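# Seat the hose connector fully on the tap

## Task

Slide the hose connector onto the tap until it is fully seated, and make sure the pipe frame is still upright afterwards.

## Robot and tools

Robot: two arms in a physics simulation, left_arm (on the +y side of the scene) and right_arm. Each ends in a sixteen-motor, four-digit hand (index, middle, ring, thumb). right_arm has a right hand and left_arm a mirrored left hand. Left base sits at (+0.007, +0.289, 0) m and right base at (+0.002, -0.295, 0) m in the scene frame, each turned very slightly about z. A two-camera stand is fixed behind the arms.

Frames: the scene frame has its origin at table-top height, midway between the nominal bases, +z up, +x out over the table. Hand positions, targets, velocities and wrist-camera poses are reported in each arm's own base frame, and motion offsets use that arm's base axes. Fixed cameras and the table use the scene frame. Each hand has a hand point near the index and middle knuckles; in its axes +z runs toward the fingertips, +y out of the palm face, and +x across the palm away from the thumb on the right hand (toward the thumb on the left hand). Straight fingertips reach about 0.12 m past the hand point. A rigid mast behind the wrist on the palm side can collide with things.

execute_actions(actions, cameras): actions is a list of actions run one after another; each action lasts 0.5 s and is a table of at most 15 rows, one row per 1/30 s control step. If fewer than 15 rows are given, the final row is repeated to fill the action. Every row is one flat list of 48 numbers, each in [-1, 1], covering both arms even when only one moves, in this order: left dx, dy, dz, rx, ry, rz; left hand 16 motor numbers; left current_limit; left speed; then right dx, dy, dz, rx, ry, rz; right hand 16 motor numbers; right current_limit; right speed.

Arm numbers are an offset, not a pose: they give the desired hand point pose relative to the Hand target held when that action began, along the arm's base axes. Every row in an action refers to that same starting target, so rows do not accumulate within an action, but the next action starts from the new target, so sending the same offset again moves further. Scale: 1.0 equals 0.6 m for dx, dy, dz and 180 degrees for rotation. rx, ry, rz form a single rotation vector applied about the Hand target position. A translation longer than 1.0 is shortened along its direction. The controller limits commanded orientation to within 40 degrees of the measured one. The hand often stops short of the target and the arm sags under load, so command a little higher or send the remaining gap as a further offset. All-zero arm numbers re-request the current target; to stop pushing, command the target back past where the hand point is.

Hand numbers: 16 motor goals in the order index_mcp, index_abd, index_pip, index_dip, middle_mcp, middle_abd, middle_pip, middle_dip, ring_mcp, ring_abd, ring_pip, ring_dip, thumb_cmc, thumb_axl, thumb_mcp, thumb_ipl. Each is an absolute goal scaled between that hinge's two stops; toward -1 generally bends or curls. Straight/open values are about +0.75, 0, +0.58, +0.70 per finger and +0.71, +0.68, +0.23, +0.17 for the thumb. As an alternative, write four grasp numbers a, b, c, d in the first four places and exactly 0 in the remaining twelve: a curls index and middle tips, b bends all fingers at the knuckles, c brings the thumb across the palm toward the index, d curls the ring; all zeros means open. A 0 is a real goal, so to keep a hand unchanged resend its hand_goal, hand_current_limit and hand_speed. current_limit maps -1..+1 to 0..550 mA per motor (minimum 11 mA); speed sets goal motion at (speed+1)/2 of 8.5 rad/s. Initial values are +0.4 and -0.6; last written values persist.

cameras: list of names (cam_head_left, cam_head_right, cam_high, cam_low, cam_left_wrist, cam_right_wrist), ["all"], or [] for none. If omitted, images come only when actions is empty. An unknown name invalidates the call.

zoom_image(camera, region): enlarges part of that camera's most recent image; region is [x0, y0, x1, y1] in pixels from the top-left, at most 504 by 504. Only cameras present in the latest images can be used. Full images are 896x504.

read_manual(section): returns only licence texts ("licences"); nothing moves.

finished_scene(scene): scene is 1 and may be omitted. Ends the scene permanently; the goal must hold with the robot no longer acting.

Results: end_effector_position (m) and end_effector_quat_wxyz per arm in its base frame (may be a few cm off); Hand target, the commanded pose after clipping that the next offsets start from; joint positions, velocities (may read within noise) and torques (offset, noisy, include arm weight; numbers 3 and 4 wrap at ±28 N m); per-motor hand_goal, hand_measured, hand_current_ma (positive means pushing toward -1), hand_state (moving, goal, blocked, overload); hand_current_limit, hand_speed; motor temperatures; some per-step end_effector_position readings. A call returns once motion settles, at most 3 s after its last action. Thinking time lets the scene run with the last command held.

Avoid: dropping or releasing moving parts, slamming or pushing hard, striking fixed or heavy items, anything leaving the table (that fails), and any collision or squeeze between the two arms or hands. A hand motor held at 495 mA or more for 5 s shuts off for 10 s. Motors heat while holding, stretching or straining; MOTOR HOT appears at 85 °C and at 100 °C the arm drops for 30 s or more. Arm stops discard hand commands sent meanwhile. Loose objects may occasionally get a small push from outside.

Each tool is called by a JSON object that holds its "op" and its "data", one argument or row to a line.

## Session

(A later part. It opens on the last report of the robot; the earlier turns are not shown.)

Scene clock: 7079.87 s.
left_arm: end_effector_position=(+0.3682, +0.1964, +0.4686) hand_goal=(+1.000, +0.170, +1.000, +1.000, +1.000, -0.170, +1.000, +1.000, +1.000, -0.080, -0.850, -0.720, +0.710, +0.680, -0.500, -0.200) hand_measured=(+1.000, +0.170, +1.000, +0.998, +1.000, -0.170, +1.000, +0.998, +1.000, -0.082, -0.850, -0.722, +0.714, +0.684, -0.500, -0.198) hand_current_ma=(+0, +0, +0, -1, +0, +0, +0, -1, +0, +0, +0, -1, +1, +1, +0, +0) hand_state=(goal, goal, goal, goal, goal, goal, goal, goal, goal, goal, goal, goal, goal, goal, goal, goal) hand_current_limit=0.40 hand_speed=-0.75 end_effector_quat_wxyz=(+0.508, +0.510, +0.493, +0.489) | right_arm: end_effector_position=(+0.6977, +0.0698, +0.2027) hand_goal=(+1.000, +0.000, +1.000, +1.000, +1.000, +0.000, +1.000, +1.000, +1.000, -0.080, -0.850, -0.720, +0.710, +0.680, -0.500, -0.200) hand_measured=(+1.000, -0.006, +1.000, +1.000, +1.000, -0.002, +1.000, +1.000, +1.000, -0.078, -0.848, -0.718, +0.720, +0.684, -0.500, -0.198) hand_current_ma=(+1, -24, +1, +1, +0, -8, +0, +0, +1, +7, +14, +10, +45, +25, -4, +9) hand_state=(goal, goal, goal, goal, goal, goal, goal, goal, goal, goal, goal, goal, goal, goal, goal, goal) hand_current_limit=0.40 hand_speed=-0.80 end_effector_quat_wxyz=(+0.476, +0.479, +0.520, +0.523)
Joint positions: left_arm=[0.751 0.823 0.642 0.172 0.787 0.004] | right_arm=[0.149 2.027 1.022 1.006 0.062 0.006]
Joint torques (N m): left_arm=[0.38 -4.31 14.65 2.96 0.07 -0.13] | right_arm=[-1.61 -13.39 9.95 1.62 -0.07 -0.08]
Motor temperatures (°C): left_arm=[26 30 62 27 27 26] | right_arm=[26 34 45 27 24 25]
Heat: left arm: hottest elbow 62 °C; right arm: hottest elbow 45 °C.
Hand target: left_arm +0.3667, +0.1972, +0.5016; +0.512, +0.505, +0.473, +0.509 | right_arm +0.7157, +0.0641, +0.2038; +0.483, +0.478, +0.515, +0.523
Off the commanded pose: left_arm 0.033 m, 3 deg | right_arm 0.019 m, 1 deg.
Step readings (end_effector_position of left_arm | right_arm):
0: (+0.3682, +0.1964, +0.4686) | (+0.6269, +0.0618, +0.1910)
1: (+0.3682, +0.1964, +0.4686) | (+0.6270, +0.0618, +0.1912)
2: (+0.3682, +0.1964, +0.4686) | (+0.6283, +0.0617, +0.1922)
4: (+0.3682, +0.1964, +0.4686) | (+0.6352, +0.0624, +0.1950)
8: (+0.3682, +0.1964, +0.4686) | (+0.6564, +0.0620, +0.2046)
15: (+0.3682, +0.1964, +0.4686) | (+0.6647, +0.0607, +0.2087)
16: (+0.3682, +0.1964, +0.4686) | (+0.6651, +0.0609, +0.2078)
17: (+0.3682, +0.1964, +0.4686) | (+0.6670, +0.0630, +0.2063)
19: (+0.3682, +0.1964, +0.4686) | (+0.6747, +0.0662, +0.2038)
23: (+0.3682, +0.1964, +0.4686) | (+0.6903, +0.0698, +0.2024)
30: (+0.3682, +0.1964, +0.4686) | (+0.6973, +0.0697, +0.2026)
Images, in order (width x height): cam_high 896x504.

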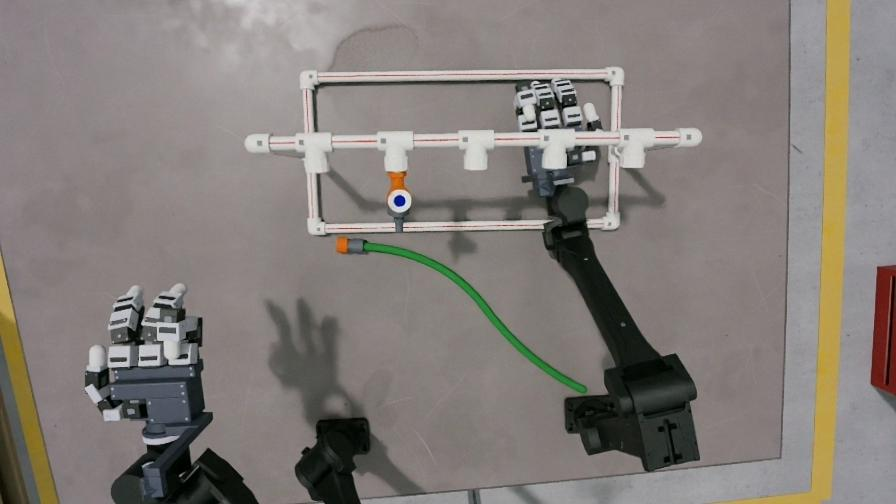

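{"op": "execute_actions", "data": {
  "actions": [
    [[0,0,0,0,0,0, 1.0,0.17,1.0,1.0, 1.0,-0.17,1.0,1.0, 1.0,-0.08,-0.85,-0.72, 0.71,0.68,-0.5,-0.2, 0.4,-0.75, 0.07,0.01,-0.015,0,0,0.028, 1.0,0.0,1.0,1.0, 1.0,0.0,1.0,1.0, 1.0,-0.08,-0.85,-0.72, 0.71,0.68,-0.5,-0.2, 0.4,-0.8]],
    [[0,0,0,0,0,0, 1.0,0.17,1.0,1.0, 1.0,-0.17,1.0,1.0, 1.0,-0.08,-0.85,-0.72, 0.71,0.68,-0.5,-0.2, 0.4,-0.75, 0.07,0.017,-0.005,0,0,0.028, 1.0,0.0,1.0,1.0, 1.0,0.0,1.0,1.0, 1.0,-0.08,-0.85,-0.72, 0.71,0.68,-0.5,-0.2, 0.4,-0.8]],
    [[0,0,0,0,0,0, 1.0,0.17,1.0,1.0, 1.0,-0.17,1.0,1.0, 1.0,-0.08,-0.85,-0.72, 0.71,0.68,-0.5,-0.2, 0.4,-0.75, 0.07,0.02,0,0,0,0.028, 1.0,0.0,1.0,1.0, 1.0,0.0,1.0,1.0, 1.0,-0.08,-0.85,-0.72, 0.71,0.68,-0.5,-0.2, 0.4,-0.8]]
  ],
  "cameras": ["cam_high","cam_low"]
}}

Scene clock: 7089.73 s.
left_arm: end_effector_position=(+0.3682, +0.1964, +0.4686) hand_goal=(+1.000, +0.170, +1.000, +1.000, +1.000, -0.170, +1.000, +1.000, +1.000, -0.080, -0.850, -0.720, +0.710, +0.680, -0.500, -0.200) hand_measured=(+1.000, +0.170, +1.000, +0.998, +1.000, -0.170, +1.000, +0.998, +1.000, -0.082, -0.850, -0.722, +0.714, +0.684, -0.500, -0.198) hand_current_ma=(+0, +0, +0, -1, +0, +0, +0, -1, +0, +0, +0, -1, +1, +1, +0, +0) hand_state=(goal, goal, goal, goal, goal, goal, goal, goal, goal, goal, goal, goal, goal, goal, goal, goal) hand_current_limit=0.40 hand_speed=-0.75 end_effector_quat_wxyz=(+0.508, +0.510, +0.493, +0.489) | right_arm: end_effector_position=(+0.8241, +0.0965, +0.2054) hand_goal=(+1.000, +0.000, +1.000, +1.000, +1.000, +0.000, +1.000, +1.000, +1.000, -0.080, -0.850, -0.720, +0.710, +0.680, -0.500, -0.200) hand_measured=(+1.000, -0.006, +1.000, +1.000, +1.000, -0.002, +1.000, +1.000, +1.000, -0.078, -0.848, -0.718, +0.718, +0.684, -0.500, -0.198) hand_current_ma=(+1, -29, +1, +1, +0, -7, +0, +0, +1, +7, +14, +10, +42, +25, -4, +9) hand_state=(goal, goal, goal, goal, goal, goal, goal, goal, goal, goal, goal, goal, goal, goal, goal, goal) hand_current_limit=0.40 hand_speed=-0.80 end_effector_quat_wxyz=(+0.413, +0.400, +0.573, +0.584)
Joint positions: left_arm=[0.751 0.823 0.642 0.172 0.787 0.004] | right_arm=[0.091 2.248 1.468 0.803 -0.255 0]
Joint torques (N m): left_arm=[0.73 -4.42 14.58 2.91 0.09 -0.15] | right_arm=[-1.2 -16.38 11.28 1.24 -0.04 0.04]
Motor temperatures (°C): left_arm=[26 30 62 27 27 26] | right_arm=[26 35 46 27 24 25]
Heat: left arm: hottest elbow 62 °C; right arm: hottest elbow 46 °C.
Hand target: left_arm +0.3667, +0.1972, +0.5016; +0.512, +0.505, +0.473, +0.509 | right_arm +0.8417, +0.0924, +0.1917; +0.410, +0.406, +0.573, +0.582
Off the commanded pose: left_arm 0.033 m, 3 deg | right_arm 0.023 m, 1 deg.
Step readings (end_effector_position of left_arm | right_arm):
0: (+0.3682, +0.1964, +0.4686) | (+0.6979, +0.0698, +0.2025)
1: (+0.3682, +0.1964, +0.4686) | (+0.6981, +0.0704, +0.2029)
2: (+0.3682, +0.1964, +0.4686) | (+0.6996, +0.0719, +0.2024)
4: (+0.3682, +0.1964, +0.4686) | (+0.7077, +0.0739, +0.2023)
8: (+0.3682, +0.1964, +0.4686) | (+0.7295, +0.0739, +0.2019)
15: (+0.3682, +0.1964, +0.4686) | (+0.7391, +0.0751, +0.2025)
16: (+0.3682, +0.1964, +0.4686) | (+0.7395, +0.0755, +0.2025)
17: (+0.3682, +0.1964, +0.4686) | (+0.7412, +0.0775, +0.2024)
19: (+0.3682, +0.1964, +0.4686) | (+0.7494, +0.0813, +0.2029)
23: (+0.3682, +0.1964, +0.4686) | (+0.7705, +0.0835, +0.2031)
30: (+0.3682, +0.1964, +0.4686) | (+0.7806, +0.0853, +0.2037)
31: (+0.3682, +0.1964, +0.4686) | (+0.7811, +0.0857, +0.2037)
32: (+0.3682, +0.1964, +0.4686) | (+0.7828, +0.0881, +0.2037)
34: (+0.3682, +0.1964, +0.4686) | (+0.7915, +0.0901, +0.2044)
38: (+0.3682, +0.1964, +0.4686) | (+0.8116, +0.0935, +0.2048)
45: (+0.3682, +0.1964, +0.4686) | (+0.8224, +0.0961, +0.2052)
Images, in order (width x height): cam_high 896x504, cam_low 896x504.

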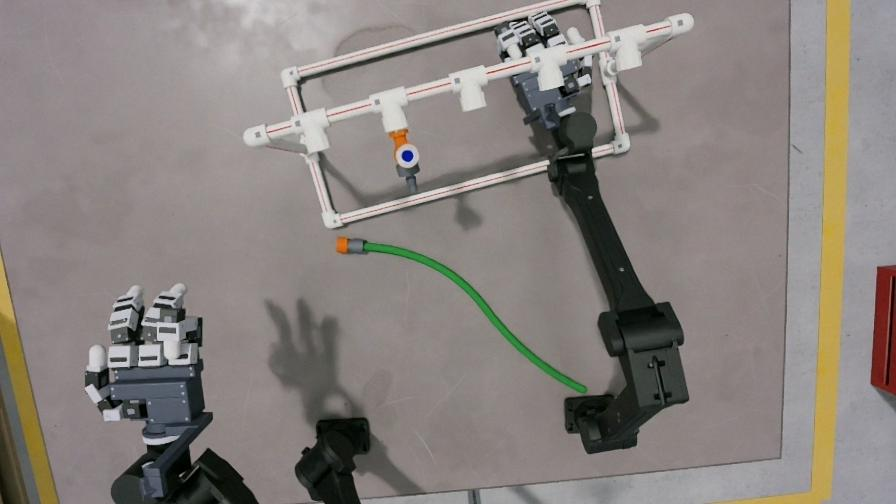

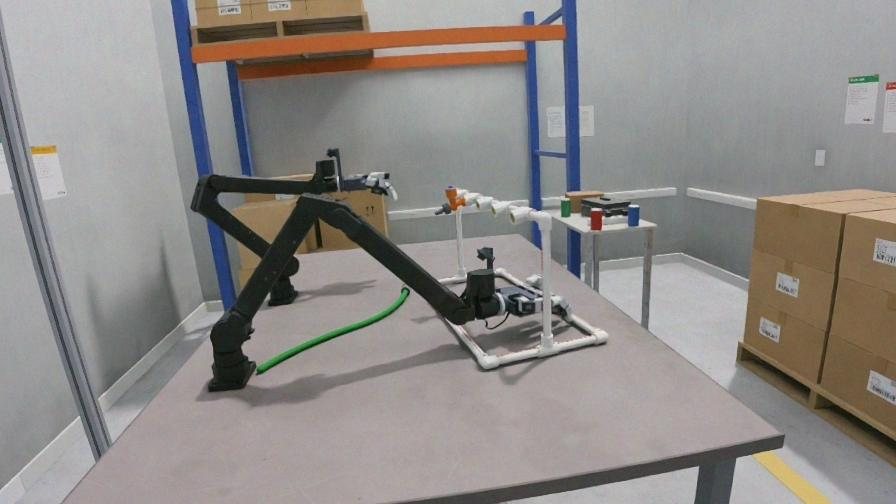

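{"op": "zoom_image", "data": {
  "camera": "cam_high",
  "region": [500, 330, 680, 460]
}}

{"op": "zoom_image", "data": {
  "camera": "cam_low",
  "region": [200, 260, 420, 400]
}}

Scaled by 2.800.

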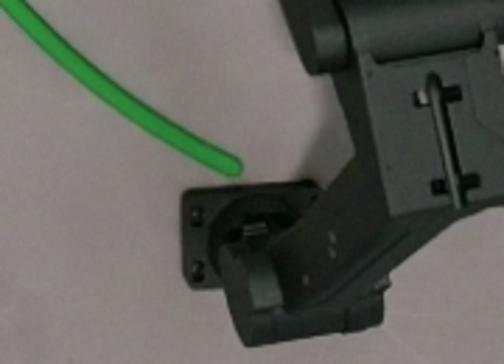

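Scaled by 2.291.

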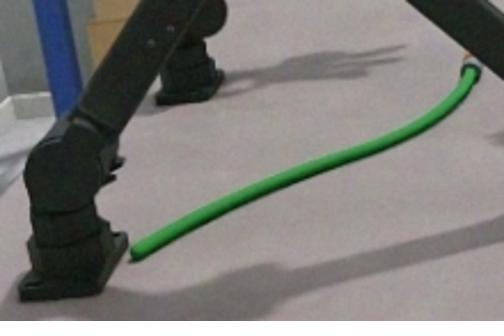

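{"op": "execute_actions", "data": {
  "actions": [
    [[0,0,0,0,0,0, 1.0,0.17,1.0,1.0, 1.0,-0.17,1.0,1.0, 1.0,-0.08,-0.85,-0.72, 0.71,0.68,-0.5,-0.2, 0.4,-0.75, -0.1,-0.02,0.04,0,0,0, 1.0,0.0,1.0,1.0, 1.0,0.0,1.0,1.0, 1.0,-0.08,-0.85,-0.72, 0.71,0.68,-0.5,-0.2, 0.4,-0.8]],
    [[0,0,0,0,0,0, 1.0,0.17,1.0,1.0, 1.0,-0.17,1.0,1.0, 1.0,-0.08,-0.85,-0.72, 0.71,0.68,-0.5,-0.2, 0.4,-0.75, -0.14,-0.05,0.03,0,0,0, 1.0,0.0,1.0,1.0, 1.0,0.0,1.0,1.0, 1.0,-0.08,-0.85,-0.72, 0.71,0.68,-0.5,-0.2, 0.4,-0.8]],
    [[0,0,0,0,0,0, 1.0,0.17,1.0,1.0, 1.0,-0.17,1.0,1.0, 1.0,-0.08,-0.85,-0.72, 0.71,0.68,-0.5,-0.2, 0.4,-0.75, -0.15,-0.05,0,0,0,0, 1.0,0.0,1.0,1.0, 1.0,0.0,1.0,1.0, 1.0,-0.08,-0.85,-0.72, 0.71,0.68,-0.5,-0.2, 0.4,-0.8]],
    [[0,0,0,0,0,0, 1.0,0.17,1.0,1.0, 1.0,-0.17,1.0,1.0, 1.0,-0.08,-0.85,-0.72, 0.71,0.68,-0.5,-0.2, 0.4,-0.75, -0.15,0.0,0,0,0,0, 1.0,0.0,1.0,1.0, 1.0,0.0,1.0,1.0, 1.0,-0.08,-0.85,-0.72, 0.71,0.68,-0.5,-0.2, 0.4,-0.8]]
  ],
  "cameras": ["cam_high","cam_low"]
}}

Scene clock: 7161.77 s.
left_arm: end_effector_position=(+0.3682, +0.1964, +0.4686) hand_goal=(+1.000, +0.170, +1.000, +1.000, +1.000, -0.170, +1.000, +1.000, +1.000, -0.080, -0.850, -0.720, +0.710, +0.680, -0.500, -0.200) hand_measured=(+1.000, +0.170, +1.000, +0.998, +1.000, -0.170, +1.000, +0.998, +1.000, -0.082, -0.850, -0.722, +0.714, +0.684, -0.500, -0.198) hand_current_ma=(+0, +0, +0, -1, +0, +0, +0, -1, +0, +0, +0, -1, +1, +1, +0, +0) hand_state=(goal, goal, goal, goal, goal, goal, goal, goal, goal, goal, goal, goal, goal, goal, goal, goal) hand_current_limit=0.40 hand_speed=-0.75 end_effector_quat_wxyz=(+0.508, +0.510, +0.493, +0.489) | right_arm: end_effector_position=(+0.5232, +0.0260, +0.2206) hand_goal=(+1.000, +0.000, +1.000, +1.000, +1.000, +0.000, +1.000, +1.000, +1.000, -0.080, -0.850, -0.720, +0.710, +0.680, -0.500, -0.200) hand_measured=(+1.000, +0.000, +1.000, +0.998, +1.000, +0.000, +1.000, +0.998, +1.000, -0.078, -0.848, -0.718, +0.718, +0.684, -0.500, -0.198) hand_current_ma=(+0, -1, -4, -11, +0, -3, -4, -13, +1, +7, +14, +10, +42, +27, -4, +9) hand_state=(goal, goal, goal, goal, goal, goal, goal, goal, goal, goal, goal, goal, goal, goal, goal, goal) hand_current_limit=0.40 hand_speed=-0.80 end_effector_quat_wxyz=(+0.399, +0.412, +0.583, +0.575)
Joint positions: left_arm=[0.751 0.823 0.642 0.172 0.787 0.004] | right_arm=[-0.033 1.701 0.5 1.179 -0.382 0]
Joint torques (N m): left_arm=[0.79 -4.13 14.61 2.84 0.08 -0.13] | right_arm=[-1.49 -11.11 4.08 2.78 -0.08 0.05]
Motor temperatures (°C): left_arm=[26 29 62 27 27 26] | right_arm=[26 39 49 27 24 25]
Heat: left arm: hottest elbow 62 °C; right arm: hottest elbow 49 °C.
Hand target: left_arm +0.3667, +0.1972, +0.5016; +0.512, +0.505, +0.473, +0.509 | right_arm +0.5178, +0.0202, +0.2337; +0.410, +0.406, +0.573, +0.582
Off the commanded pose: left_arm 0.033 m, 3 deg | right_arm 0.015 m, 2 deg.
Step readings (end_effector_position of left_arm | right_arm):
0: (+0.3682, +0.1964, +0.4686) | (+0.8242, +0.0965, +0.2056)
1: (+0.3682, +0.1964, +0.4686) | (+0.8242, +0.0965, +0.2056)
2: (+0.3682, +0.1964, +0.4686) | (+0.8238, +0.0967, +0.2049)
4: (+0.3682, +0.1964, +0.4686) | (+0.8183, +0.0957, +0.2008)
8: (+0.3682, +0.1964, +0.4686) | (+0.7986, +0.0914, +0.1937)
15: (+0.3682, +0.1964, +0.4686) | (+0.7878, +0.0901, +0.1964)
16: (+0.3682, +0.1964, +0.4686) | (+0.7869, +0.0897, +0.1960)
17: (+0.3682, +0.1964, +0.4686) | (+0.7833, +0.0894, +0.1954)
19: (+0.3682, +0.1964, +0.4686) | (+0.7646, +0.0862, +0.1947)
23: (+0.3682, +0.1964, +0.4686) | (+0.7282, +0.0715, +0.2000)
30: (+0.3682, +0.1964, +0.4686) | (+0.7071, +0.0533, +0.2187)
31: (+0.3682, +0.1964, +0.4686) | (+0.7054, +0.0527, +0.2195)
32: (+0.3682, +0.1964, +0.4686) | (+0.7010, +0.0525, +0.2195)
34: (+0.3682, +0.1964, +0.4686) | (+0.6798, +0.0493, +0.2173)
38: (+0.3682, +0.1964, +0.4686) | (+0.6369, +0.0398, +0.2091)
45: (+0.3682, +0.1964, +0.4686) | (+0.6162, +0.0241, +0.2147)
46: (+0.3682, +0.1964, +0.4686) | (+0.6149, +0.0235, +0.2159)
47: (+0.3682, +0.1964, +0.4686) | (+0.6107, +0.0237, +0.2165)
49: (+0.3682, +0.1964, +0.4686) | (+0.5896, +0.0245, +0.2175)
53: (+0.3682, +0.1964, +0.4686) | (+0.5446, +0.0270, +0.2139)
60: (+0.3682, +0.1964, +0.4686) | (+0.5250, +0.0271, +0.2197)
Images, in order (width x height): cam_high 896x504, cam_low 896x504.

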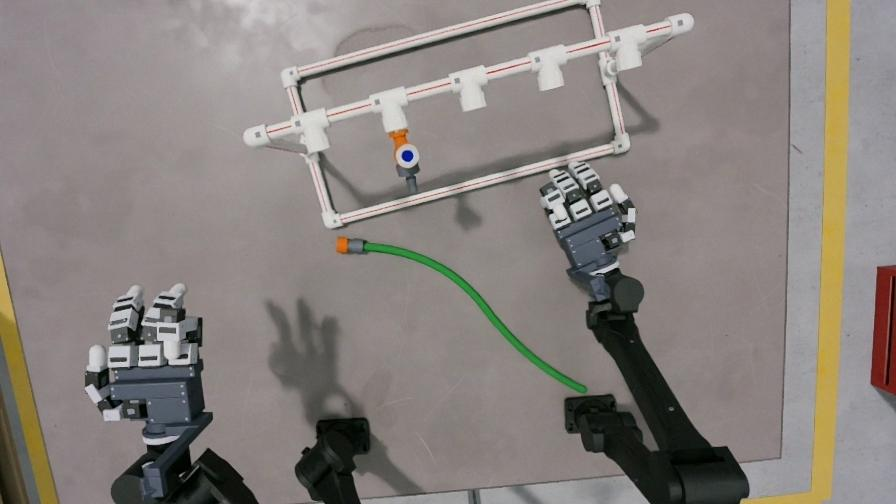

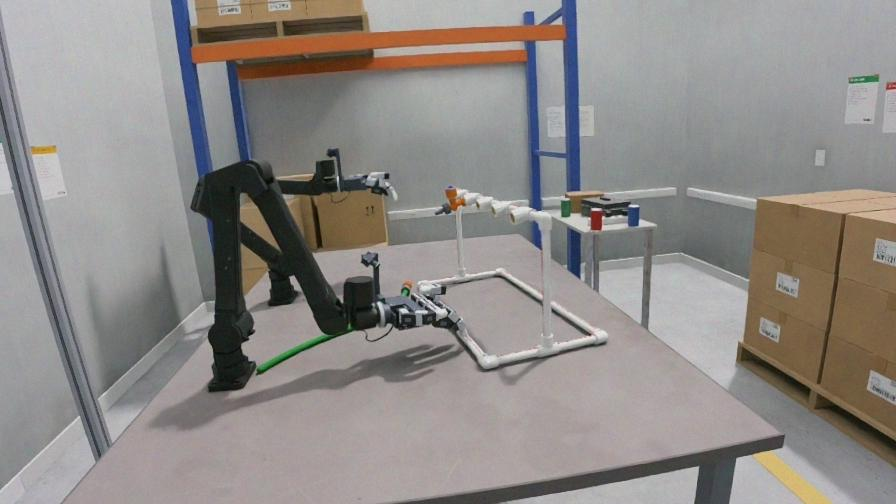

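{"op": "execute_actions", "data": {
  "actions": [
    [[0,0,0,0,0,0, 1.0,0.17,1.0,1.0, 1.0,-0.17,1.0,1.0, 1.0,-0.08,-0.85,-0.72, 0.71,0.68,-0.5,-0.2, 0.4,-0.75, -0.11,0.06,0.13,0,0,0.1, 1.0,0.1,1.0,1.0, 1.0,-0.1,1.0,1.0, 1.0,-0.08,-0.85,-0.72, 0.71,0.68,-0.5,-0.2, 0.4,-0.8]],
    [[0,0,0,0,0,0, 1.0,0.17,1.0,1.0, 1.0,-0.17,1.0,1.0, 1.0,-0.08,-0.85,-0.72, 0.71,0.68,-0.5,-0.2, 0.4,-0.75, -0.1,0.19,0.0,0,0,0.105, 1.0,0.17,1.0,1.0, 1.0,-0.17,1.0,1.0, 1.0,-0.08,-0.85,-0.72, 0.71,0.68,-0.5,-0.2, 0.4,-0.8]],
    [[0,0,0,0,0,0, 1.0,0.17,1.0,1.0, 1.0,-0.17,1.0,1.0, 1.0,-0.08,-0.85,-0.72, 0.71,0.68,-0.5,-0.2, 0.4,-0.75, 0.0,0.19,0.0,0,0,0.1, 1.0,0.17,1.0,1.0, 1.0,-0.17,1.0,1.0, 1.0,-0.08,-0.85,-0.72, 0.71,0.68,-0.5,-0.2, 0.4,-0.8]],
    [[0,0,0,0,0,0, 1.0,0.17,1.0,1.0, 1.0,-0.17,1.0,1.0, 1.0,-0.08,-0.85,-0.72, 0.71,0.68,-0.5,-0.2, 0.4,-0.75, 0.02,0.15,0.0,-0.054,0.014,0, 1.0,0.17,1.0,1.0, 1.0,-0.17,1.0,1.0, 1.0,-0.08,-0.85,-0.72, 0.71,0.68,-0.5,-0.2, 0.4,-0.8]]
  ],
  "cameras": ["cam_high","cam_low"]
}}

Scene clock: 7209.10 s.
left_arm: end_effector_position=(+0.3682, +0.1964, +0.4686) hand_goal=(+1.000, +0.170, +1.000, +1.000, +1.000, -0.170, +1.000, +1.000, +1.000, -0.080, -0.850, -0.720, +0.710, +0.680, -0.500, -0.200) hand_measured=(+1.000, +0.170, +1.000, +0.998, +1.000, -0.170, +1.000, +0.998, +1.000, -0.082, -0.850, -0.722, +0.714, +0.684, -0.500, -0.198) hand_current_ma=(+0, +0, +0, -1, +0, +0, +0, -1, +0, +0, +0, -1, +1, +1, +0, +0) hand_state=(goal, goal, goal, goal, goal, goal, goal, goal, goal, goal, goal, goal, goal, goal, goal, goal) hand_current_limit=0.40 hand_speed=-0.75 end_effector_quat_wxyz=(+0.508, +0.510, +0.493, +0.489) | right_arm: end_effector_position=(+0.3896, +0.3679, +0.2888) hand_goal=(+1.000, +0.170, +1.000, +1.000, +1.000, -0.170, +1.000, +1.000, +1.000, -0.080, -0.850, -0.720, +0.710, +0.680, -0.500, -0.200) hand_measured=(+1.000, +0.170, +1.000, +0.998, +1.000, -0.168, +1.000, +0.998, +1.000, -0.078, -0.848, -0.718, +0.718, +0.684, -0.500, -0.198) hand_current_ma=(+0, -4, -3, -11, +0, +7, -3, -12, +1, +7, +12, +10, +42, +27, +3, +9) hand_state=(goal, goal, goal, goal, goal, goal, goal, goal, goal, goal, goal, goal, goal, goal, goal, goal) hand_current_limit=0.40 hand_speed=-0.80 end_effector_quat_wxyz=(+0.071, +0.115, +0.762, +0.634)
Joint positions: left_arm=[0.751 0.823 0.642 0.172 0.787 0.004] | right_arm=[0.553 1.384 0.642 0.486 -0.74 -0.136]
Joint torques (N m): left_arm=[0.79 -4.13 14.63 2.89 0.07 -0.14] | right_arm=[-1.08 -8.06 11.49 1.37 -0.13 -0.14]
Motor temperatures (°C): left_arm=[26 29 62 27 27 26] | right_arm=[26 37 43 27 24 25]
Heat: left arm: hottest elbow 62 °C; right arm: hottest elbow 43 °C.
Hand target: left_arm +0.3667, +0.1972, +0.5016; +0.512, +0.505, +0.473, +0.509 | right_arm +0.4038, +0.3743, +0.3118; +0.088, +0.103, +0.755, +0.642
Off the commanded pose: left_arm 0.033 m, 3 deg | right_arm 0.028 m, 3 deg.
Step readings (end_effector_position of left_arm | right_arm):
0: (+0.3682, +0.1964, +0.4686) | (+0.5232, +0.0260, +0.2206)
1: (+0.3682, +0.1964, +0.4686) | (+0.5228, +0.0270, +0.2208)
2: (+0.3682, +0.1964, +0.4686) | (+0.5190, +0.0343, +0.2229)
4: (+0.3682, +0.1964, +0.4686) | (+0.5033, +0.0463, +0.2339)
8: (+0.3682, +0.1964, +0.4686) | (+0.4647, +0.0636, +0.2849)
15: (+0.3682, +0.1964, +0.4686) | (+0.4482, +0.0623, +0.3210)
16: (+0.3682, +0.1964, +0.4686) | (+0.4488, +0.0626, +0.3187)
17: (+0.3682, +0.1964, +0.4686) | (+0.4472, +0.0666, +0.3155)
19: (+0.3682, +0.1964, +0.4686) | (+0.4362, +0.0861, +0.3104)
23: (+0.3682, +0.1964, +0.4686) | (+0.4022, +0.1445, +0.3067)
30: (+0.3682, +0.1964, +0.4686) | (+0.3930, +0.1665, +0.3085)
31: (+0.3682, +0.1964, +0.4686) | (+0.3930, +0.1669, +0.3082)
32: (+0.3682, +0.1964, +0.4686) | (+0.3903, +0.1718, +0.3074)
34: (+0.3682, +0.1964, +0.4686) | (+0.3808, +0.1934, +0.3050)
38: (+0.3682, +0.1964, +0.4686) | (+0.3660, +0.2535, +0.2939)
45: (+0.3682, +0.1964, +0.4686) | (+0.3782, +0.2771, +0.2920)
46: (+0.3682, +0.1964, +0.4686) | (+0.3798, +0.2773, +0.2936)
47: (+0.3682, +0.1964, +0.4686) | (+0.3836, +0.2798, +0.2935)
49: (+0.3682, +0.1964, +0.4686) | (+0.3923, +0.2938, +0.2912)
53: (+0.3682, +0.1964, +0.4686) | (+0.3869, +0.3423, +0.2937)
60: (+0.3682, +0.1964, +0.4686) | (+0.3891, +0.3664, +0.2928)
Images, in order (width x height): cam_high 896x504, cam_low 896x504.

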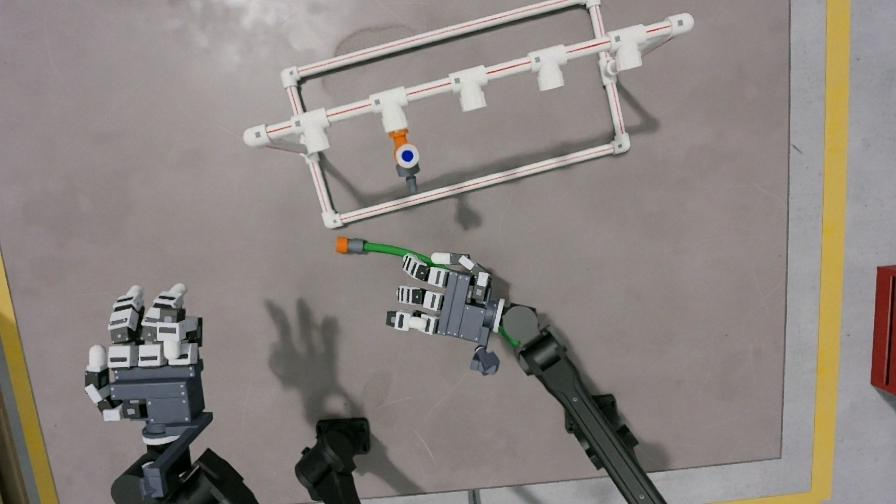

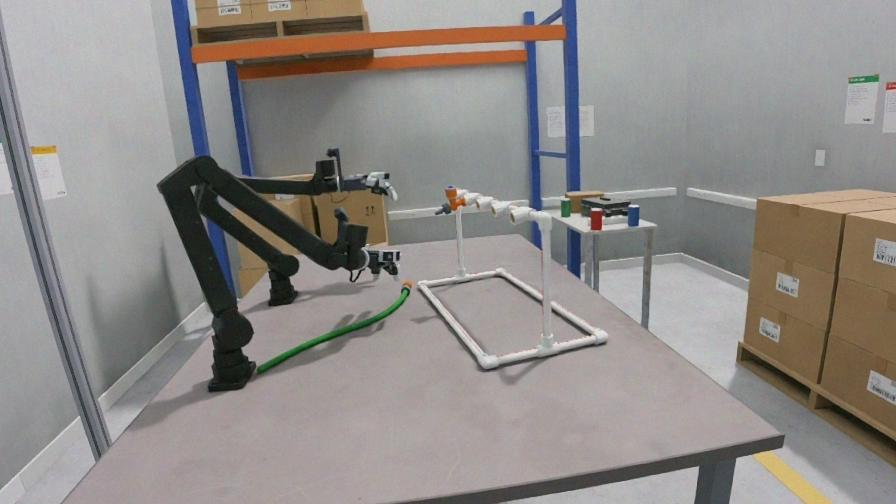

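{"op": "execute_actions", "data": {
  "actions": [
    [[0,0,0,0,0,0, 1.0,0.17,1.0,1.0, 1.0,-0.17,1.0,1.0, 1.0,-0.08,-0.85,-0.72, 0.71,0.68,-0.5,-0.2, 0.4,-0.75, 0.07,0.1,-0.03,0,0,0, 1.0,0.17,1.0,1.0, 1.0,-0.17,1.0,1.0, 1.0,-0.08,-0.85,-0.72, 0.71,0.68,-0.5,-0.2, 0.4,-0.8]],
    [[0,0,0,0,0,0, 1.0,0.17,1.0,1.0, 1.0,-0.17,1.0,1.0, 1.0,-0.08,-0.85,-0.72, 0.71,0.68,-0.5,-0.2, 0.4,-0.75, 0.0,0.0,-0.06,0,0,0, 1.0,0.17,1.0,1.0, 1.0,-0.17,1.0,1.0, 1.0,-0.08,-0.85,-0.72, 0.71,0.68,-0.5,-0.2, 0.4,-0.8]]
  ],
  "cameras": ["cam_high","cam_low"]
}}

{"op": "zoom_image", "data": {
  "camera": "cam_low",
  "region": [350, 210, 470, 300]
}}

{"op": "zoom_image", "data": {
  "camera": "cam_high",
  "region": [320, 200, 500, 320]
}}

Scene clock: 7223.60 s.
left_arm: end_effector_position=(+0.3682, +0.1964, +0.4686) hand_goal=(+1.000, +0.170, +1.000, +1.000, +1.000, -0.170, +1.000, +1.000, +1.000, -0.080, -0.850, -0.720, +0.710, +0.680, -0.500, -0.200) hand_measured=(+1.000, +0.170, +1.000, +0.998, +1.000, -0.170, +1.000, +0.998, +1.000, -0.082, -0.850, -0.722, +0.714, +0.684, -0.500, -0.198) hand_current_ma=(+0, +0, +0, -1, +0, +0, +0, -1, +0, +0, +0, -1, +1, +1, +0, +0) hand_state=(goal, goal, goal, goal, goal, goal, goal, goal, goal, goal, goal, goal, goal, goal, goal, goal) hand_current_limit=0.40 hand_speed=-0.75 end_effector_quat_wxyz=(+0.508, +0.510, +0.493, +0.489) | right_arm: end_effector_position=(+0.4389, +0.4255, +0.2416) hand_goal=(+1.000, +0.170, +1.000, +1.000, +1.000, -0.170, +1.000, +1.000, +1.000, -0.080, -0.850, -0.720, +0.710, +0.680, -0.500, -0.200) hand_measured=(+1.000, +0.170, +1.000, +0.998, +1.000, -0.168, +1.000, +0.998, +1.000, -0.078, -0.848, -0.718, +0.718, +0.684, -0.500, -0.198) hand_current_ma=(+0, -4, -3, -11, +0, +7, -3, -12, +1, +7, +12, +10, +42, +27, +3, +9) hand_state=(goal, goal, goal, goal, goal, goal, goal, goal, goal, goal, goal, goal, goal, goal, goal, goal) hand_current_limit=0.40 hand_speed=-0.80 end_effector_quat_wxyz=(+0.078, +0.114, +0.765, +0.629)
Joint positions: left_arm=[0.751 0.823 0.642 0.172 0.787 0.004] | right_arm=[0.606 1.659 0.798 0.605 -0.678 -0.137]
Joint torques (N m): left_arm=[0.79 -3.78 14.61 2.82 0.08 -0.16] | right_arm=[-0.21 -10.87 9.44 2.56 -0.13 0.02]
Motor temperatures (°C): left_arm=[26 29 62 27 27 26] | right_arm=[26 36 44 27 24 25]
Heat: left arm: hottest elbow 62 °C; right arm: hottest elbow 44 °C.
Hand target: left_arm +0.3667, +0.1972, +0.5016; +0.512, +0.505, +0.473, +0.509 | right_arm +0.4456, +0.4344, +0.2576; +0.088, +0.103, +0.755, +0.641
Off the commanded pose: left_arm 0.033 m, 3 deg | right_arm 0.020 m, 3 deg.
Step readings (end_effector_position of left_arm | right_arm):
0: (+0.3682, +0.1964, +0.4686) | (+0.3896, +0.3679, +0.2888)
1: (+0.3682, +0.1964, +0.4686) | (+0.3898, +0.3679, +0.2890)
2: (+0.3682, +0.1964, +0.4686) | (+0.3926, +0.3686, +0.2888)
4: (+0.3682, +0.1964, +0.4686) | (+0.4029, +0.3767, +0.2869)
8: (+0.3682, +0.1964, +0.4686) | (+0.4266, +0.4060, +0.2769)
15: (+0.3682, +0.1964, +0.4686) | (+0.4323, +0.4210, +0.2655)
16: (+0.3682, +0.1964, +0.4686) | (+0.4325, +0.4212, +0.2662)
17: (+0.3682, +0.1964, +0.4686) | (+0.4326, +0.4213, +0.2671)
19: (+0.3682, +0.1964, +0.4686) | (+0.4331, +0.4216, +0.2676)
23: (+0.3682, +0.1964, +0.4686) | (+0.4366, +0.4239, +0.2533)
30: (+0.3682, +0.1964, +0.4686) | (+0.4390, +0.4256, +0.2402)
Images, in order (width x height): cam_high 896x504, cam_low 896x504.

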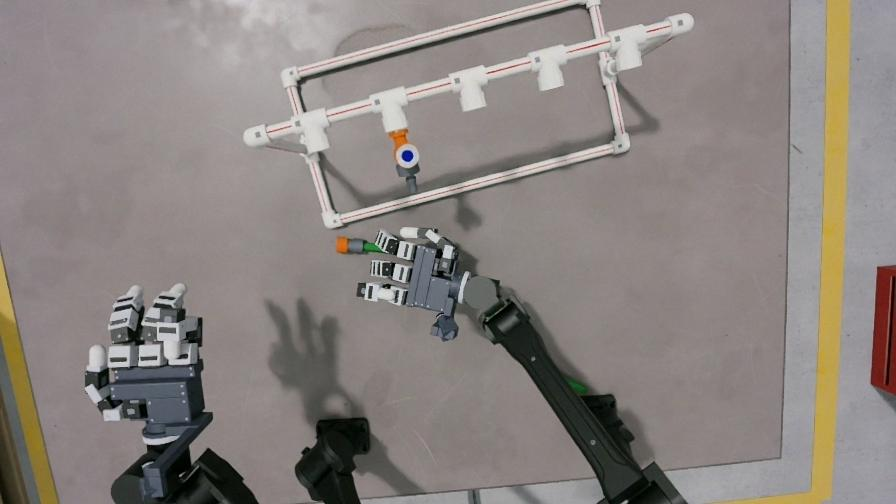

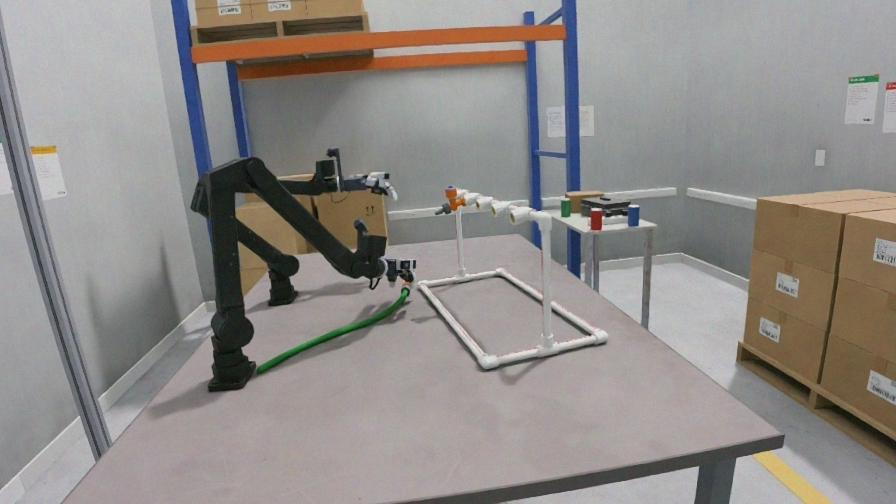

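Scaled by 4.200.

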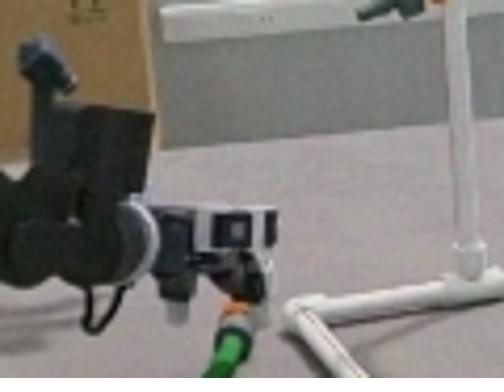

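Scaled by 2.800.

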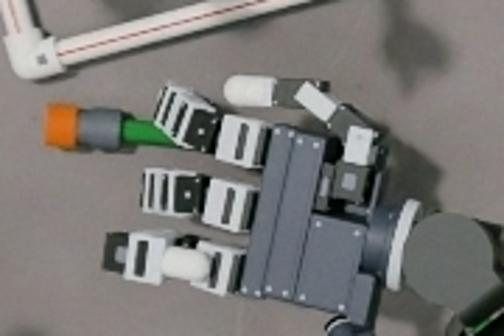

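{"op": "execute_actions", "data": {
  "actions": [
    [[0,0,0,0,0,0, 1.0,0.17,1.0,1.0, 1.0,-0.17,1.0,1.0, 1.0,-0.08,-0.85,-0.72, 0.71,0.68,-0.5,-0.2, 0.4,-0.75, 0.025,0.022,-0.035,0,0,0, 1.0,0.17,1.0,1.0, 1.0,-0.17,1.0,1.0, 1.0,-0.08,-0.85,-0.72, 0.71,0.68,-0.5,-0.2, 0.4,-0.8]],
    [[0,0,0,0,0,0, 1.0,0.17,1.0,1.0, 1.0,-0.17,1.0,1.0, 1.0,-0.08,-0.85,-0.72, 0.71,0.68,-0.5,-0.2, 0.4,-0.75, 0.0,0.0,-0.03,0,0,0, 1.0,0.17,1.0,1.0, 1.0,-0.17,1.0,1.0, 1.0,-0.08,-0.85,-0.72, 0.71,0.68,-0.5,-0.2, 0.4,-0.8]]
  ],
  "cameras": ["cam_high","cam_low"]
}}

{"op": "zoom_image", "data": {
  "camera": "cam_low",
  "region": [350, 210, 470, 300]
}}

{"op": "zoom_image", "data": {
  "camera": "cam_high",
  "region": [320, 200, 500, 320]
}}

Scene clock: 7257.77 s.
left_arm: end_effector_position=(+0.3682, +0.1964, +0.4686) hand_goal=(+1.000, +0.170, +1.000, +1.000, +1.000, -0.170, +1.000, +1.000, +1.000, -0.080, -0.850, -0.720, +0.710, +0.680, -0.500, -0.200) hand_measured=(+1.000, +0.170, +1.000, +0.998, +1.000, -0.170, +1.000, +0.998, +1.000, -0.082, -0.850, -0.722, +0.714, +0.684, -0.500, -0.198) hand_current_ma=(+0, +0, +0, -1, +0, +0, +0, -1, +0, +0, +0, -1, +1, +1, +0, +0) hand_state=(goal, goal, goal, goal, goal, goal, goal, goal, goal, goal, goal, goal, goal, goal, goal, goal) hand_current_limit=0.40 hand_speed=-0.75 end_effector_quat_wxyz=(+0.508, +0.510, +0.493, +0.489) | right_arm: end_effector_position=(+0.4535, +0.4353, +0.2052) hand_goal=(+1.000, +0.170, +1.000, +1.000, +1.000, -0.170, +1.000, +1.000, +1.000, -0.080, -0.850, -0.720, +0.710, +0.680, -0.500, -0.200) hand_measured=(+1.000, +0.170, +1.000, +0.998, +1.000, -0.168, +1.000, +0.998, +1.000, -0.078, -0.848, -0.718, +0.718, +0.684, -0.500, -0.198) hand_current_ma=(+0, -4, -3, -11, +0, +7, -3, -12, +1, +7, +12, +10, +42, +27, +3, +9) hand_state=(goal, goal, goal, goal, goal, goal, goal, goal, goal, goal, goal, goal, goal, goal, goal, goal) hand_current_limit=0.40 hand_speed=-0.80 end_effector_quat_wxyz=(+0.080, +0.115, +0.765, +0.629)
Joint positions: left_arm=[0.751 0.823 0.642 0.172 0.787 0.004] | right_arm=[0.606 1.782 0.83 0.697 -0.673 -0.137]
Joint torques (N m): left_arm=[0.73 -4.31 14.56 2.86 0.08 -0.16] | right_arm=[0.03 -11.4 9.28 2.61 -0.14 0.03]
Motor temperatures (°C): left_arm=[26 29 62 27 27 26] | right_arm=[26 36 46 27 24 25]
Heat: left arm: hottest elbow 62 °C; right arm: hottest elbow 46 °C.
Hand target: left_arm +0.3667, +0.1972, +0.5016; +0.512, +0.505, +0.473, +0.509 | right_arm +0.4607, +0.4475, +0.2186; +0.088, +0.103, +0.755, +0.641
Off the commanded pose: left_arm 0.033 m, 3 deg | right_arm 0.020 m, 3 deg.
Step readings (end_effector_position of left_arm | right_arm):
0: (+0.3682, +0.1964, +0.4686) | (+0.4388, +0.4255, +0.2417)
1: (+0.3682, +0.1964, +0.4686) | (+0.4388, +0.4255, +0.2417)
2: (+0.3682, +0.1964, +0.4686) | (+0.4390, +0.4255, +0.2417)
4: (+0.3682, +0.1964, +0.4686) | (+0.4410, +0.4268, +0.2403)
8: (+0.3682, +0.1964, +0.4686) | (+0.4496, +0.4321, +0.2281)
15: (+0.3682, +0.1964, +0.4686) | (+0.4519, +0.4342, +0.2154)
16: (+0.3682, +0.1964, +0.4686) | (+0.4520, +0.4343, +0.2160)
17: (+0.3682, +0.1964, +0.4686) | (+0.4519, +0.4342, +0.2169)
19: (+0.3682, +0.1964, +0.4686) | (+0.4520, +0.4343, +0.2180)
23: (+0.3682, +0.1964, +0.4686) | (+0.4527, +0.4348, +0.2125)
30: (+0.3682, +0.1964, +0.4686) | (+0.4536, +0.4354, +0.2045)
Images, in order (width x height): cam_high 896x504, cam_low 896x504.

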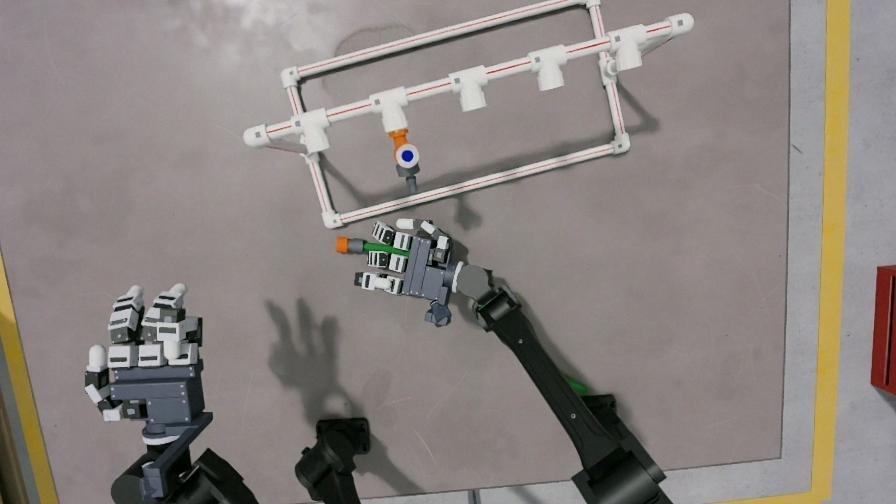

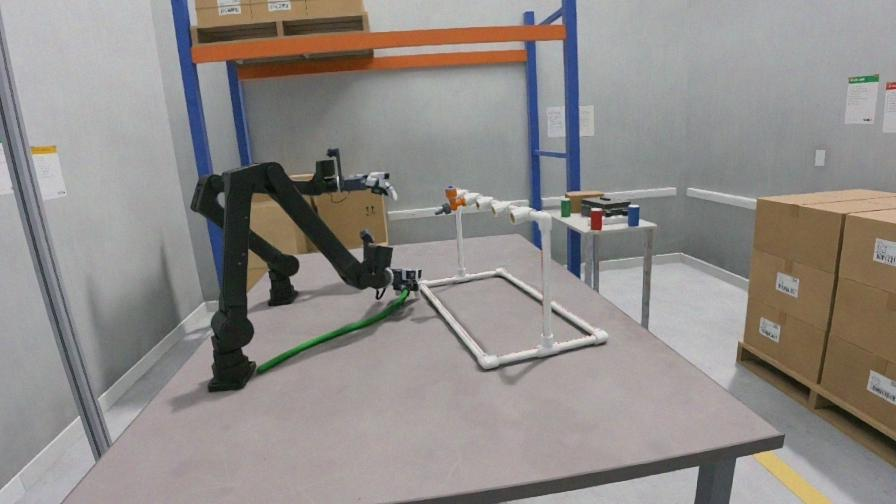

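Scaled by 4.200.

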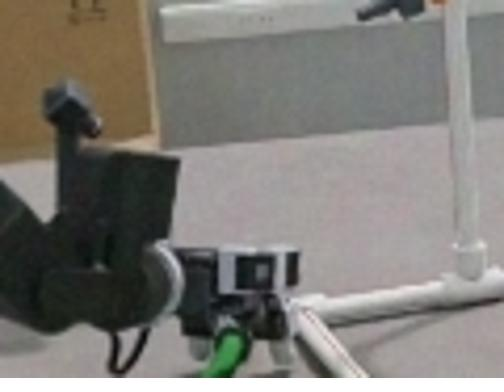

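Scaled by 2.800.

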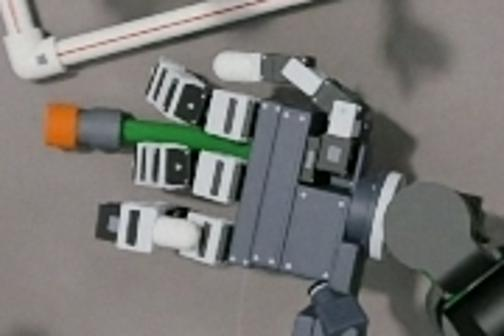

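{"op": "execute_actions", "data": {
  "actions": [
    [[0,0,0,0,0,0, 1.0,0.17,1.0,1.0, 1.0,-0.17,1.0,1.0, 1.0,-0.08,-0.85,-0.72, 0.71,0.68,-0.5,-0.2, 0.4,-0.75, 0.0,0.003,-0.02,0,0,0, 1.0,0.17,1.0,1.0, 1.0,-0.17,1.0,1.0, 1.0,-0.08,-0.85,-0.72, 0.71,0.68,-0.5,-0.2, 0.4,-0.8]],
    [[0,0,0,0,0,0, 1.0,0.17,1.0,1.0, 1.0,-0.17,1.0,1.0, 1.0,-0.08,-0.85,-0.72, 0.71,0.68,-0.5,-0.2, 0.4,-0.75, 0.0,0.0,0,0,0,0, 1.0,-0.02,1.0,1.0, 1.0,0.02,1.0,1.0, 1.0,-0.08,-0.85,-0.72, 0.71,0.68,-0.5,-0.2, 0.6,-0.85]],
    [[0,0,0,0,0,0, 1.0,0.17,1.0,1.0, 1.0,-0.17,1.0,1.0, 1.0,-0.08,-0.85,-0.72, 0.71,0.68,-0.5,-0.2, 0.4,-0.75, 0.0,0.0,0,0,0,0, 1.0,-0.3,1.0,1.0, 1.0,0.3,1.0,1.0, 1.0,-0.08,-0.85,-0.72, 0.71,0.68,-0.5,-0.2, 0.7,-0.8]]
  ],
  "cameras": ["cam_low"]
}}

{"op": "zoom_image", "data": {
  "camera": "cam_low",
  "region": [350, 210, 470, 300]
}}

Scene clock: 7273.23 s.
left_arm: end_effector_position=(+0.3682, +0.1964, +0.4686) hand_goal=(+1.000, +0.170, +1.000, +1.000, +1.000, -0.170, +1.000, +1.000, +1.000, -0.080, -0.850, -0.720, +0.710, +0.680, -0.500, -0.200) hand_measured=(+1.000, +0.170, +1.000, +0.998, +1.000, -0.170, +1.000, +0.998, +1.000, -0.082, -0.850, -0.722, +0.714, +0.684, -0.500, -0.198) hand_current_ma=(+0, +0, +0, -1, +0, +0, +0, -1, +0, +0, +0, -1, +1, +1, +0, +0) hand_state=(goal, goal, goal, goal, goal, goal, goal, goal, goal, goal, goal, goal, goal, goal, goal, goal) hand_current_limit=0.40 hand_speed=-0.75 end_effector_quat_wxyz=(+0.508, +0.510, +0.493, +0.489) | right_arm: end_effector_position=(+0.4530, +0.4371, +0.1990) hand_goal=(+1.000, -0.300, +1.000, +1.000, +1.000, +0.300, +1.000, +1.000, +1.000, -0.080, -0.850, -0.720, +0.710, +0.680, -0.500, -0.200) hand_measured=(+1.000, -0.060, +1.000, +1.000, +1.000, +0.056, +1.000, +0.998, +1.000, -0.078, -0.848, -0.718, +0.718, +0.684, -0.500, -0.198) hand_current_ma=(+0, +468, -1, +1, +0, -467, -1, -8, +1, +7, +12, +10, +41, +28, +3, +9) hand_state=(goal, blocked, goal, goal, goal, blocked, goal, goal, goal, goal, goal, goal, goal, goal, goal, goal) hand_current_limit=0.70 hand_speed=-0.80 end_effector_quat_wxyz=(+0.083, +0.112, +0.763, +0.631)
Joint positions: left_arm=[0.751 0.823 0.642 0.172 0.787 0.004] | right_arm=[0.61 1.805 0.83 0.732 -0.67 -0.137]
Joint torques (N m): left_arm=[0.62 -4.01 14.57 2.91 0.07 -0.15] | right_arm=[0.03 -10.99 9.1 2.54 -0.14 0.04]
Motor temperatures (°C): left_arm=[26 29 62 27 27 26] | right_arm=[26 36 47 27 24 25]
Heat: left arm: hottest elbow 62 °C; right arm: hottest elbow 47 °C.
Hand target: left_arm +0.3667, +0.1972, +0.5016; +0.512, +0.505, +0.473, +0.509 | right_arm +0.4606, +0.4494, +0.2067; +0.088, +0.103, +0.755, +0.642
Off the commanded pose: left_arm 0.033 m, 3 deg | right_arm 0.016 m, 2 deg.
Step readings (end_effector_position of left_arm | right_arm):
0: (+0.3682, +0.1964, +0.4686) | (+0.4535, +0.4353, +0.2053)
1: (+0.3682, +0.1964, +0.4686) | (+0.4535, +0.4353, +0.2053)
2: (+0.3682, +0.1964, +0.4686) | (+0.4533, +0.4355, +0.2057)
4: (+0.3682, +0.1964, +0.4686) | (+0.4529, +0.4359, +0.2055)
8: (+0.3682, +0.1964, +0.4686) | (+0.4529, +0.4369, +0.1999)
15: (+0.3682, +0.1964, +0.4686) | (+0.4531, +0.4369, +0.1993)
16: (+0.3682, +0.1964, +0.4686) | (+0.4531, +0.4369, +0.1991)
17: (+0.3682, +0.1964, +0.4686) | (+0.4530, +0.4370, +0.1991)
19: (+0.3682, +0.1964, +0.4686) | (+0.4530, +0.4370, +0.1992)
23: (+0.3682, +0.1964, +0.4686) | (+0.4530, +0.4370, +0.1992)
30: (+0.3682, +0.1964, +0.4686) | (+0.4530, +0.4371, +0.1990)
31: (+0.3682, +0.1964, +0.4686) | (+0.4530, +0.4371, +0.1990)
32: (+0.3682, +0.1964, +0.4686) | (+0.4530, +0.4371, +0.1990)
34: (+0.3682, +0.1964, +0.4686) | (+0.4530, +0.4371, +0.1990)
38: (+0.3682, +0.1964, +0.4686) | (+0.4530, +0.4371, +0.1990)
45: (+0.3682, +0.1964, +0.4686) | (+0.4530, +0.4371, +0.1990)
Images, in order (width x height): cam_low 896x504.

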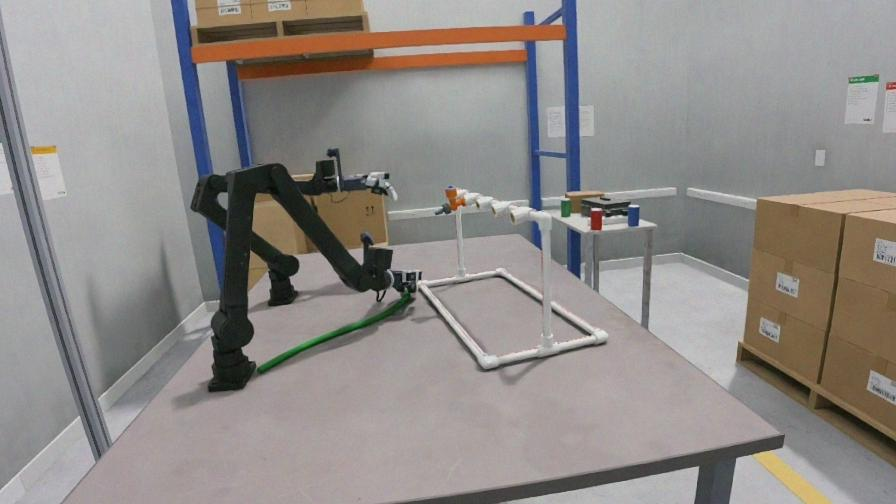

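Scaled by 4.200.

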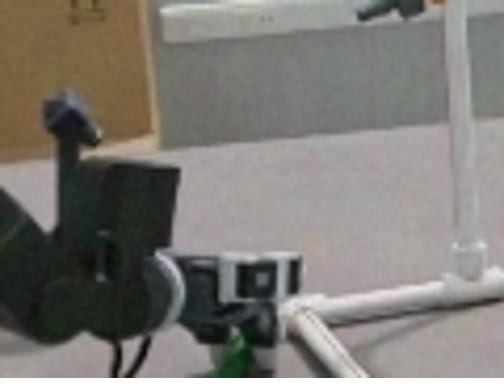

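{"op": "execute_actions", "data": {
  "actions": [
    [[0,0,0,0,0,0, 1.0,0.17,1.0,1.0, 1.0,-0.17,1.0,1.0, 1.0,-0.08,-0.85,-0.72, 0.71,0.68,-0.5,-0.2, 0.4,-0.75, 0.0,0.0,0.07,0,0,0, 1.0,-0.3,1.0,1.0, 1.0,0.3,1.0,1.0, 1.0,-0.08,-0.85,-0.72, 0.71,0.68,-0.5,-0.2, 0.75,-0.8]],
    [[0,0,0,0,0,0, 1.0,0.17,1.0,1.0, 1.0,-0.17,1.0,1.0, 1.0,-0.08,-0.85,-0.72, 0.71,0.68,-0.5,-0.2, 0.4,-0.75, -0.03,0.0,0.08,0,0,0, 1.0,-0.3,1.0,1.0, 1.0,0.3,1.0,1.0, 1.0,-0.08,-0.85,-0.72, 0.71,0.68,-0.5,-0.2, 0.75,-0.8]],
    [[0,0,0,0,0,0, 1.0,0.17,1.0,1.0, 1.0,-0.17,1.0,1.0, 1.0,-0.08,-0.85,-0.72, 0.71,0.68,-0.5,-0.2, 0.4,-0.75, -0.04,0.0,0.08,0,0,0, 1.0,-0.3,1.0,1.0, 1.0,0.3,1.0,1.0, 1.0,-0.08,-0.85,-0.72, 0.71,0.68,-0.5,-0.2, 0.75,-0.8]],
    [[0,0,0,0,0,0, 1.0,0.17,1.0,1.0, 1.0,-0.17,1.0,1.0, 1.0,-0.08,-0.85,-0.72, 0.71,0.68,-0.5,-0.2, 0.4,-0.75, -0.04,0.0,0.08,0,0,0, 1.0,-0.3,1.0,1.0, 1.0,0.3,1.0,1.0, 1.0,-0.08,-0.85,-0.72, 0.71,0.68,-0.5,-0.2, 0.75,-0.8]]
  ],
  "cameras": ["cam_high","cam_low","cam_right_wrist"]
}}

Scene clock: 7289.60 s.
left_arm: end_effector_position=(+0.3682, +0.1964, +0.4686) hand_goal=(+1.000, +0.170, +1.000, +1.000, +1.000, -0.170, +1.000, +1.000, +1.000, -0.080, -0.850, -0.720, +0.710, +0.680, -0.500, -0.200) hand_measured=(+1.000, +0.170, +1.000, +0.998, +1.000, -0.170, +1.000, +0.998, +1.000, -0.082, -0.850, -0.722, +0.714, +0.684, -0.500, -0.198) hand_current_ma=(+0, +0, +0, -1, +0, +0, +0, -1, +0, +0, +0, -1, +1, +1, +0, +0) hand_state=(goal, goal, goal, goal, goal, goal, goal, goal, goal, goal, goal, goal, goal, goal, goal, goal) hand_current_limit=0.40 hand_speed=-0.75 end_effector_quat_wxyz=(+0.508, +0.510, +0.493, +0.489) | right_arm: end_effector_position=(+0.3888, +0.4401, +0.3528) hand_goal=(+1.000, -0.300, +1.000, +1.000, +1.000, +0.300, +1.000, +1.000, +1.000, -0.080, -0.850, -0.720, +0.710, +0.680, -0.500, -0.200) hand_measured=(+1.000, -0.060, +0.996, +0.998, +1.000, +0.056, +1.000, +1.000, +1.000, -0.078, -0.848, -0.718, +0.718, +0.684, -0.500, -0.198) hand_current_ma=(-5, +481, -24, -13, +0, -481, +0, -1, +1, +7, +12, +10, +41, +28, +3, +9) hand_state=(goal, blocked, goal, goal, goal, blocked, goal, goal, goal, goal, goal, goal, goal, goal, goal, goal) hand_current_limit=0.75 hand_speed=-0.80 end_effector_quat_wxyz=(+0.075, +0.117, +0.770, +0.622)
Joint positions: left_arm=[0.751 0.823 0.642 0.172 0.787 0.004] | right_arm=[0.703 1.357 0.842 0.256 -0.582 -0.113]
Joint torques (N m): left_arm=[0.91 -3.96 14.61 2.95 0.07 -0.14] | right_arm=[-0.21 -9.99 13.33 1.65 -0.11 0.04]
Motor temperatures (°C): left_arm=[26 29 62 27 27 26] | right_arm=[26 35 47 27 24 25]
Heat: left arm: hottest elbow 62 °C; right arm: hottest elbow 47 °C.
Hand target: left_arm +0.3667, +0.1972, +0.5016; +0.512, +0.505, +0.473, +0.509 | right_arm +0.3948, +0.4493, +0.3927; +0.088, +0.103, +0.755, +0.642
Off the commanded pose: left_arm 0.033 m, 3 deg | right_arm 0.041 m, 4 deg.
Step readings (end_effector_position of left_arm | right_arm):
0: (+0.3682, +0.1964, +0.4686) | (+0.4530, +0.4371, +0.1990)
1: (+0.3682, +0.1964, +0.4686) | (+0.4530, +0.4371, +0.1990)
2: (+0.3682, +0.1964, +0.4686) | (+0.4530, +0.4371, +0.1987)
4: (+0.3682, +0.1964, +0.4686) | (+0.4540, +0.4377, +0.1996)
8: (+0.3682, +0.1964, +0.4686) | (+0.4541, +0.4376, +0.2050)
15: (+0.3682, +0.1964, +0.4686) | (+0.4531, +0.4369, +0.2138)
16: (+0.3682, +0.1964, +0.4686) | (+0.4532, +0.4369, +0.2133)
17: (+0.3682, +0.1964, +0.4686) | (+0.4530, +0.4373, +0.2129)
19: (+0.3682, +0.1964, +0.4686) | (+0.4522, +0.4380, +0.2163)
23: (+0.3682, +0.1964, +0.4686) | (+0.4439, +0.4391, +0.2460)
30: (+0.3682, +0.1964, +0.4686) | (+0.4348, +0.4390, +0.2740)
31: (+0.3682, +0.1964, +0.4686) | (+0.4352, +0.4390, +0.2726)
32: (+0.3682, +0.1964, +0.4686) | (+0.4356, +0.4393, +0.2706)
34: (+0.3682, +0.1964, +0.4686) | (+0.4346, +0.4403, +0.2701)
38: (+0.3682, +0.1964, +0.4686) | (+0.4247, +0.4409, +0.2907)
45: (+0.3682, +0.1964, +0.4686) | (+0.4125, +0.4405, +0.3171)
46: (+0.3682, +0.1964, +0.4686) | (+0.4127, +0.4407, +0.3161)
47: (+0.3682, +0.1964, +0.4686) | (+0.4132, +0.4408, +0.3141)
49: (+0.3682, +0.1964, +0.4686) | (+0.4119, +0.4412, +0.3124)
53: (+0.3682, +0.1964, +0.4686) | (+0.4003, +0.4406, +0.3298)
60: (+0.3682, +0.1964, +0.4686) | (+0.3881, +0.4400, +0.3551)
camera_calibration:
cam_right_wrist: T_world_to_cam=[[0.784662, -0.1211, 0.607981, -0.439001], [0.14896, -0.915169, -0.374535, 0.429487], [0.601761, 0.384449, -0.700059, -0.02769], [0, 0, 0, 1]] pos_world=[0.297154, 0.350536, 0.408378]
Images, in order (width x height): cam_high 896x504, cam_low 896x504, cam_right_wrist 896x504.

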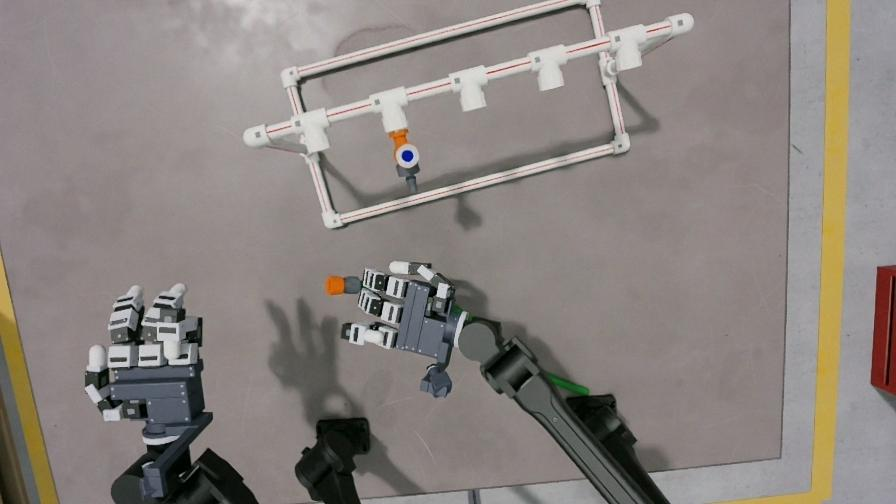

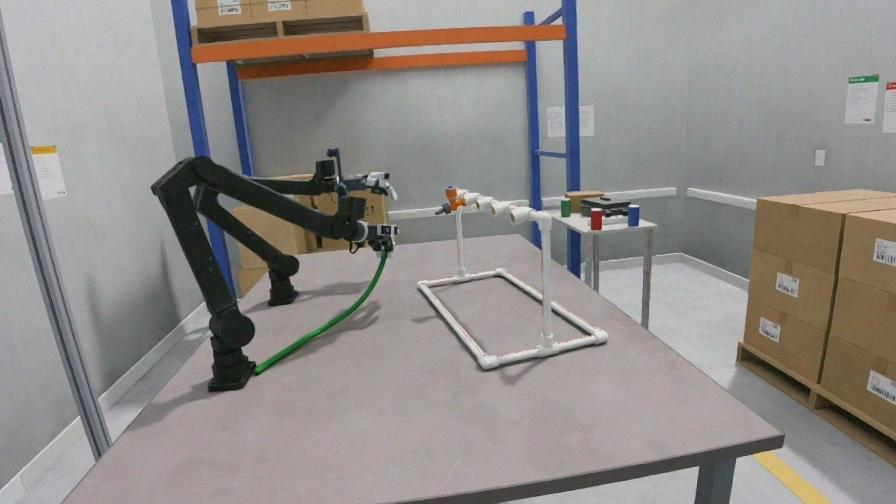

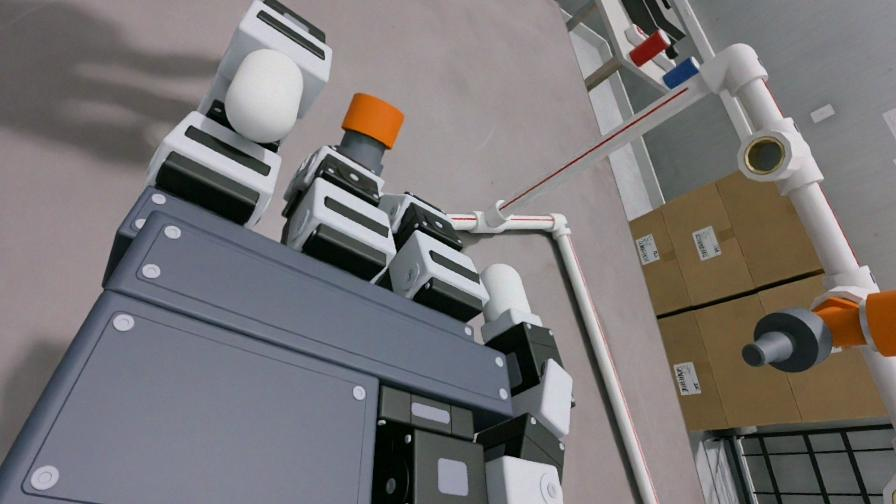

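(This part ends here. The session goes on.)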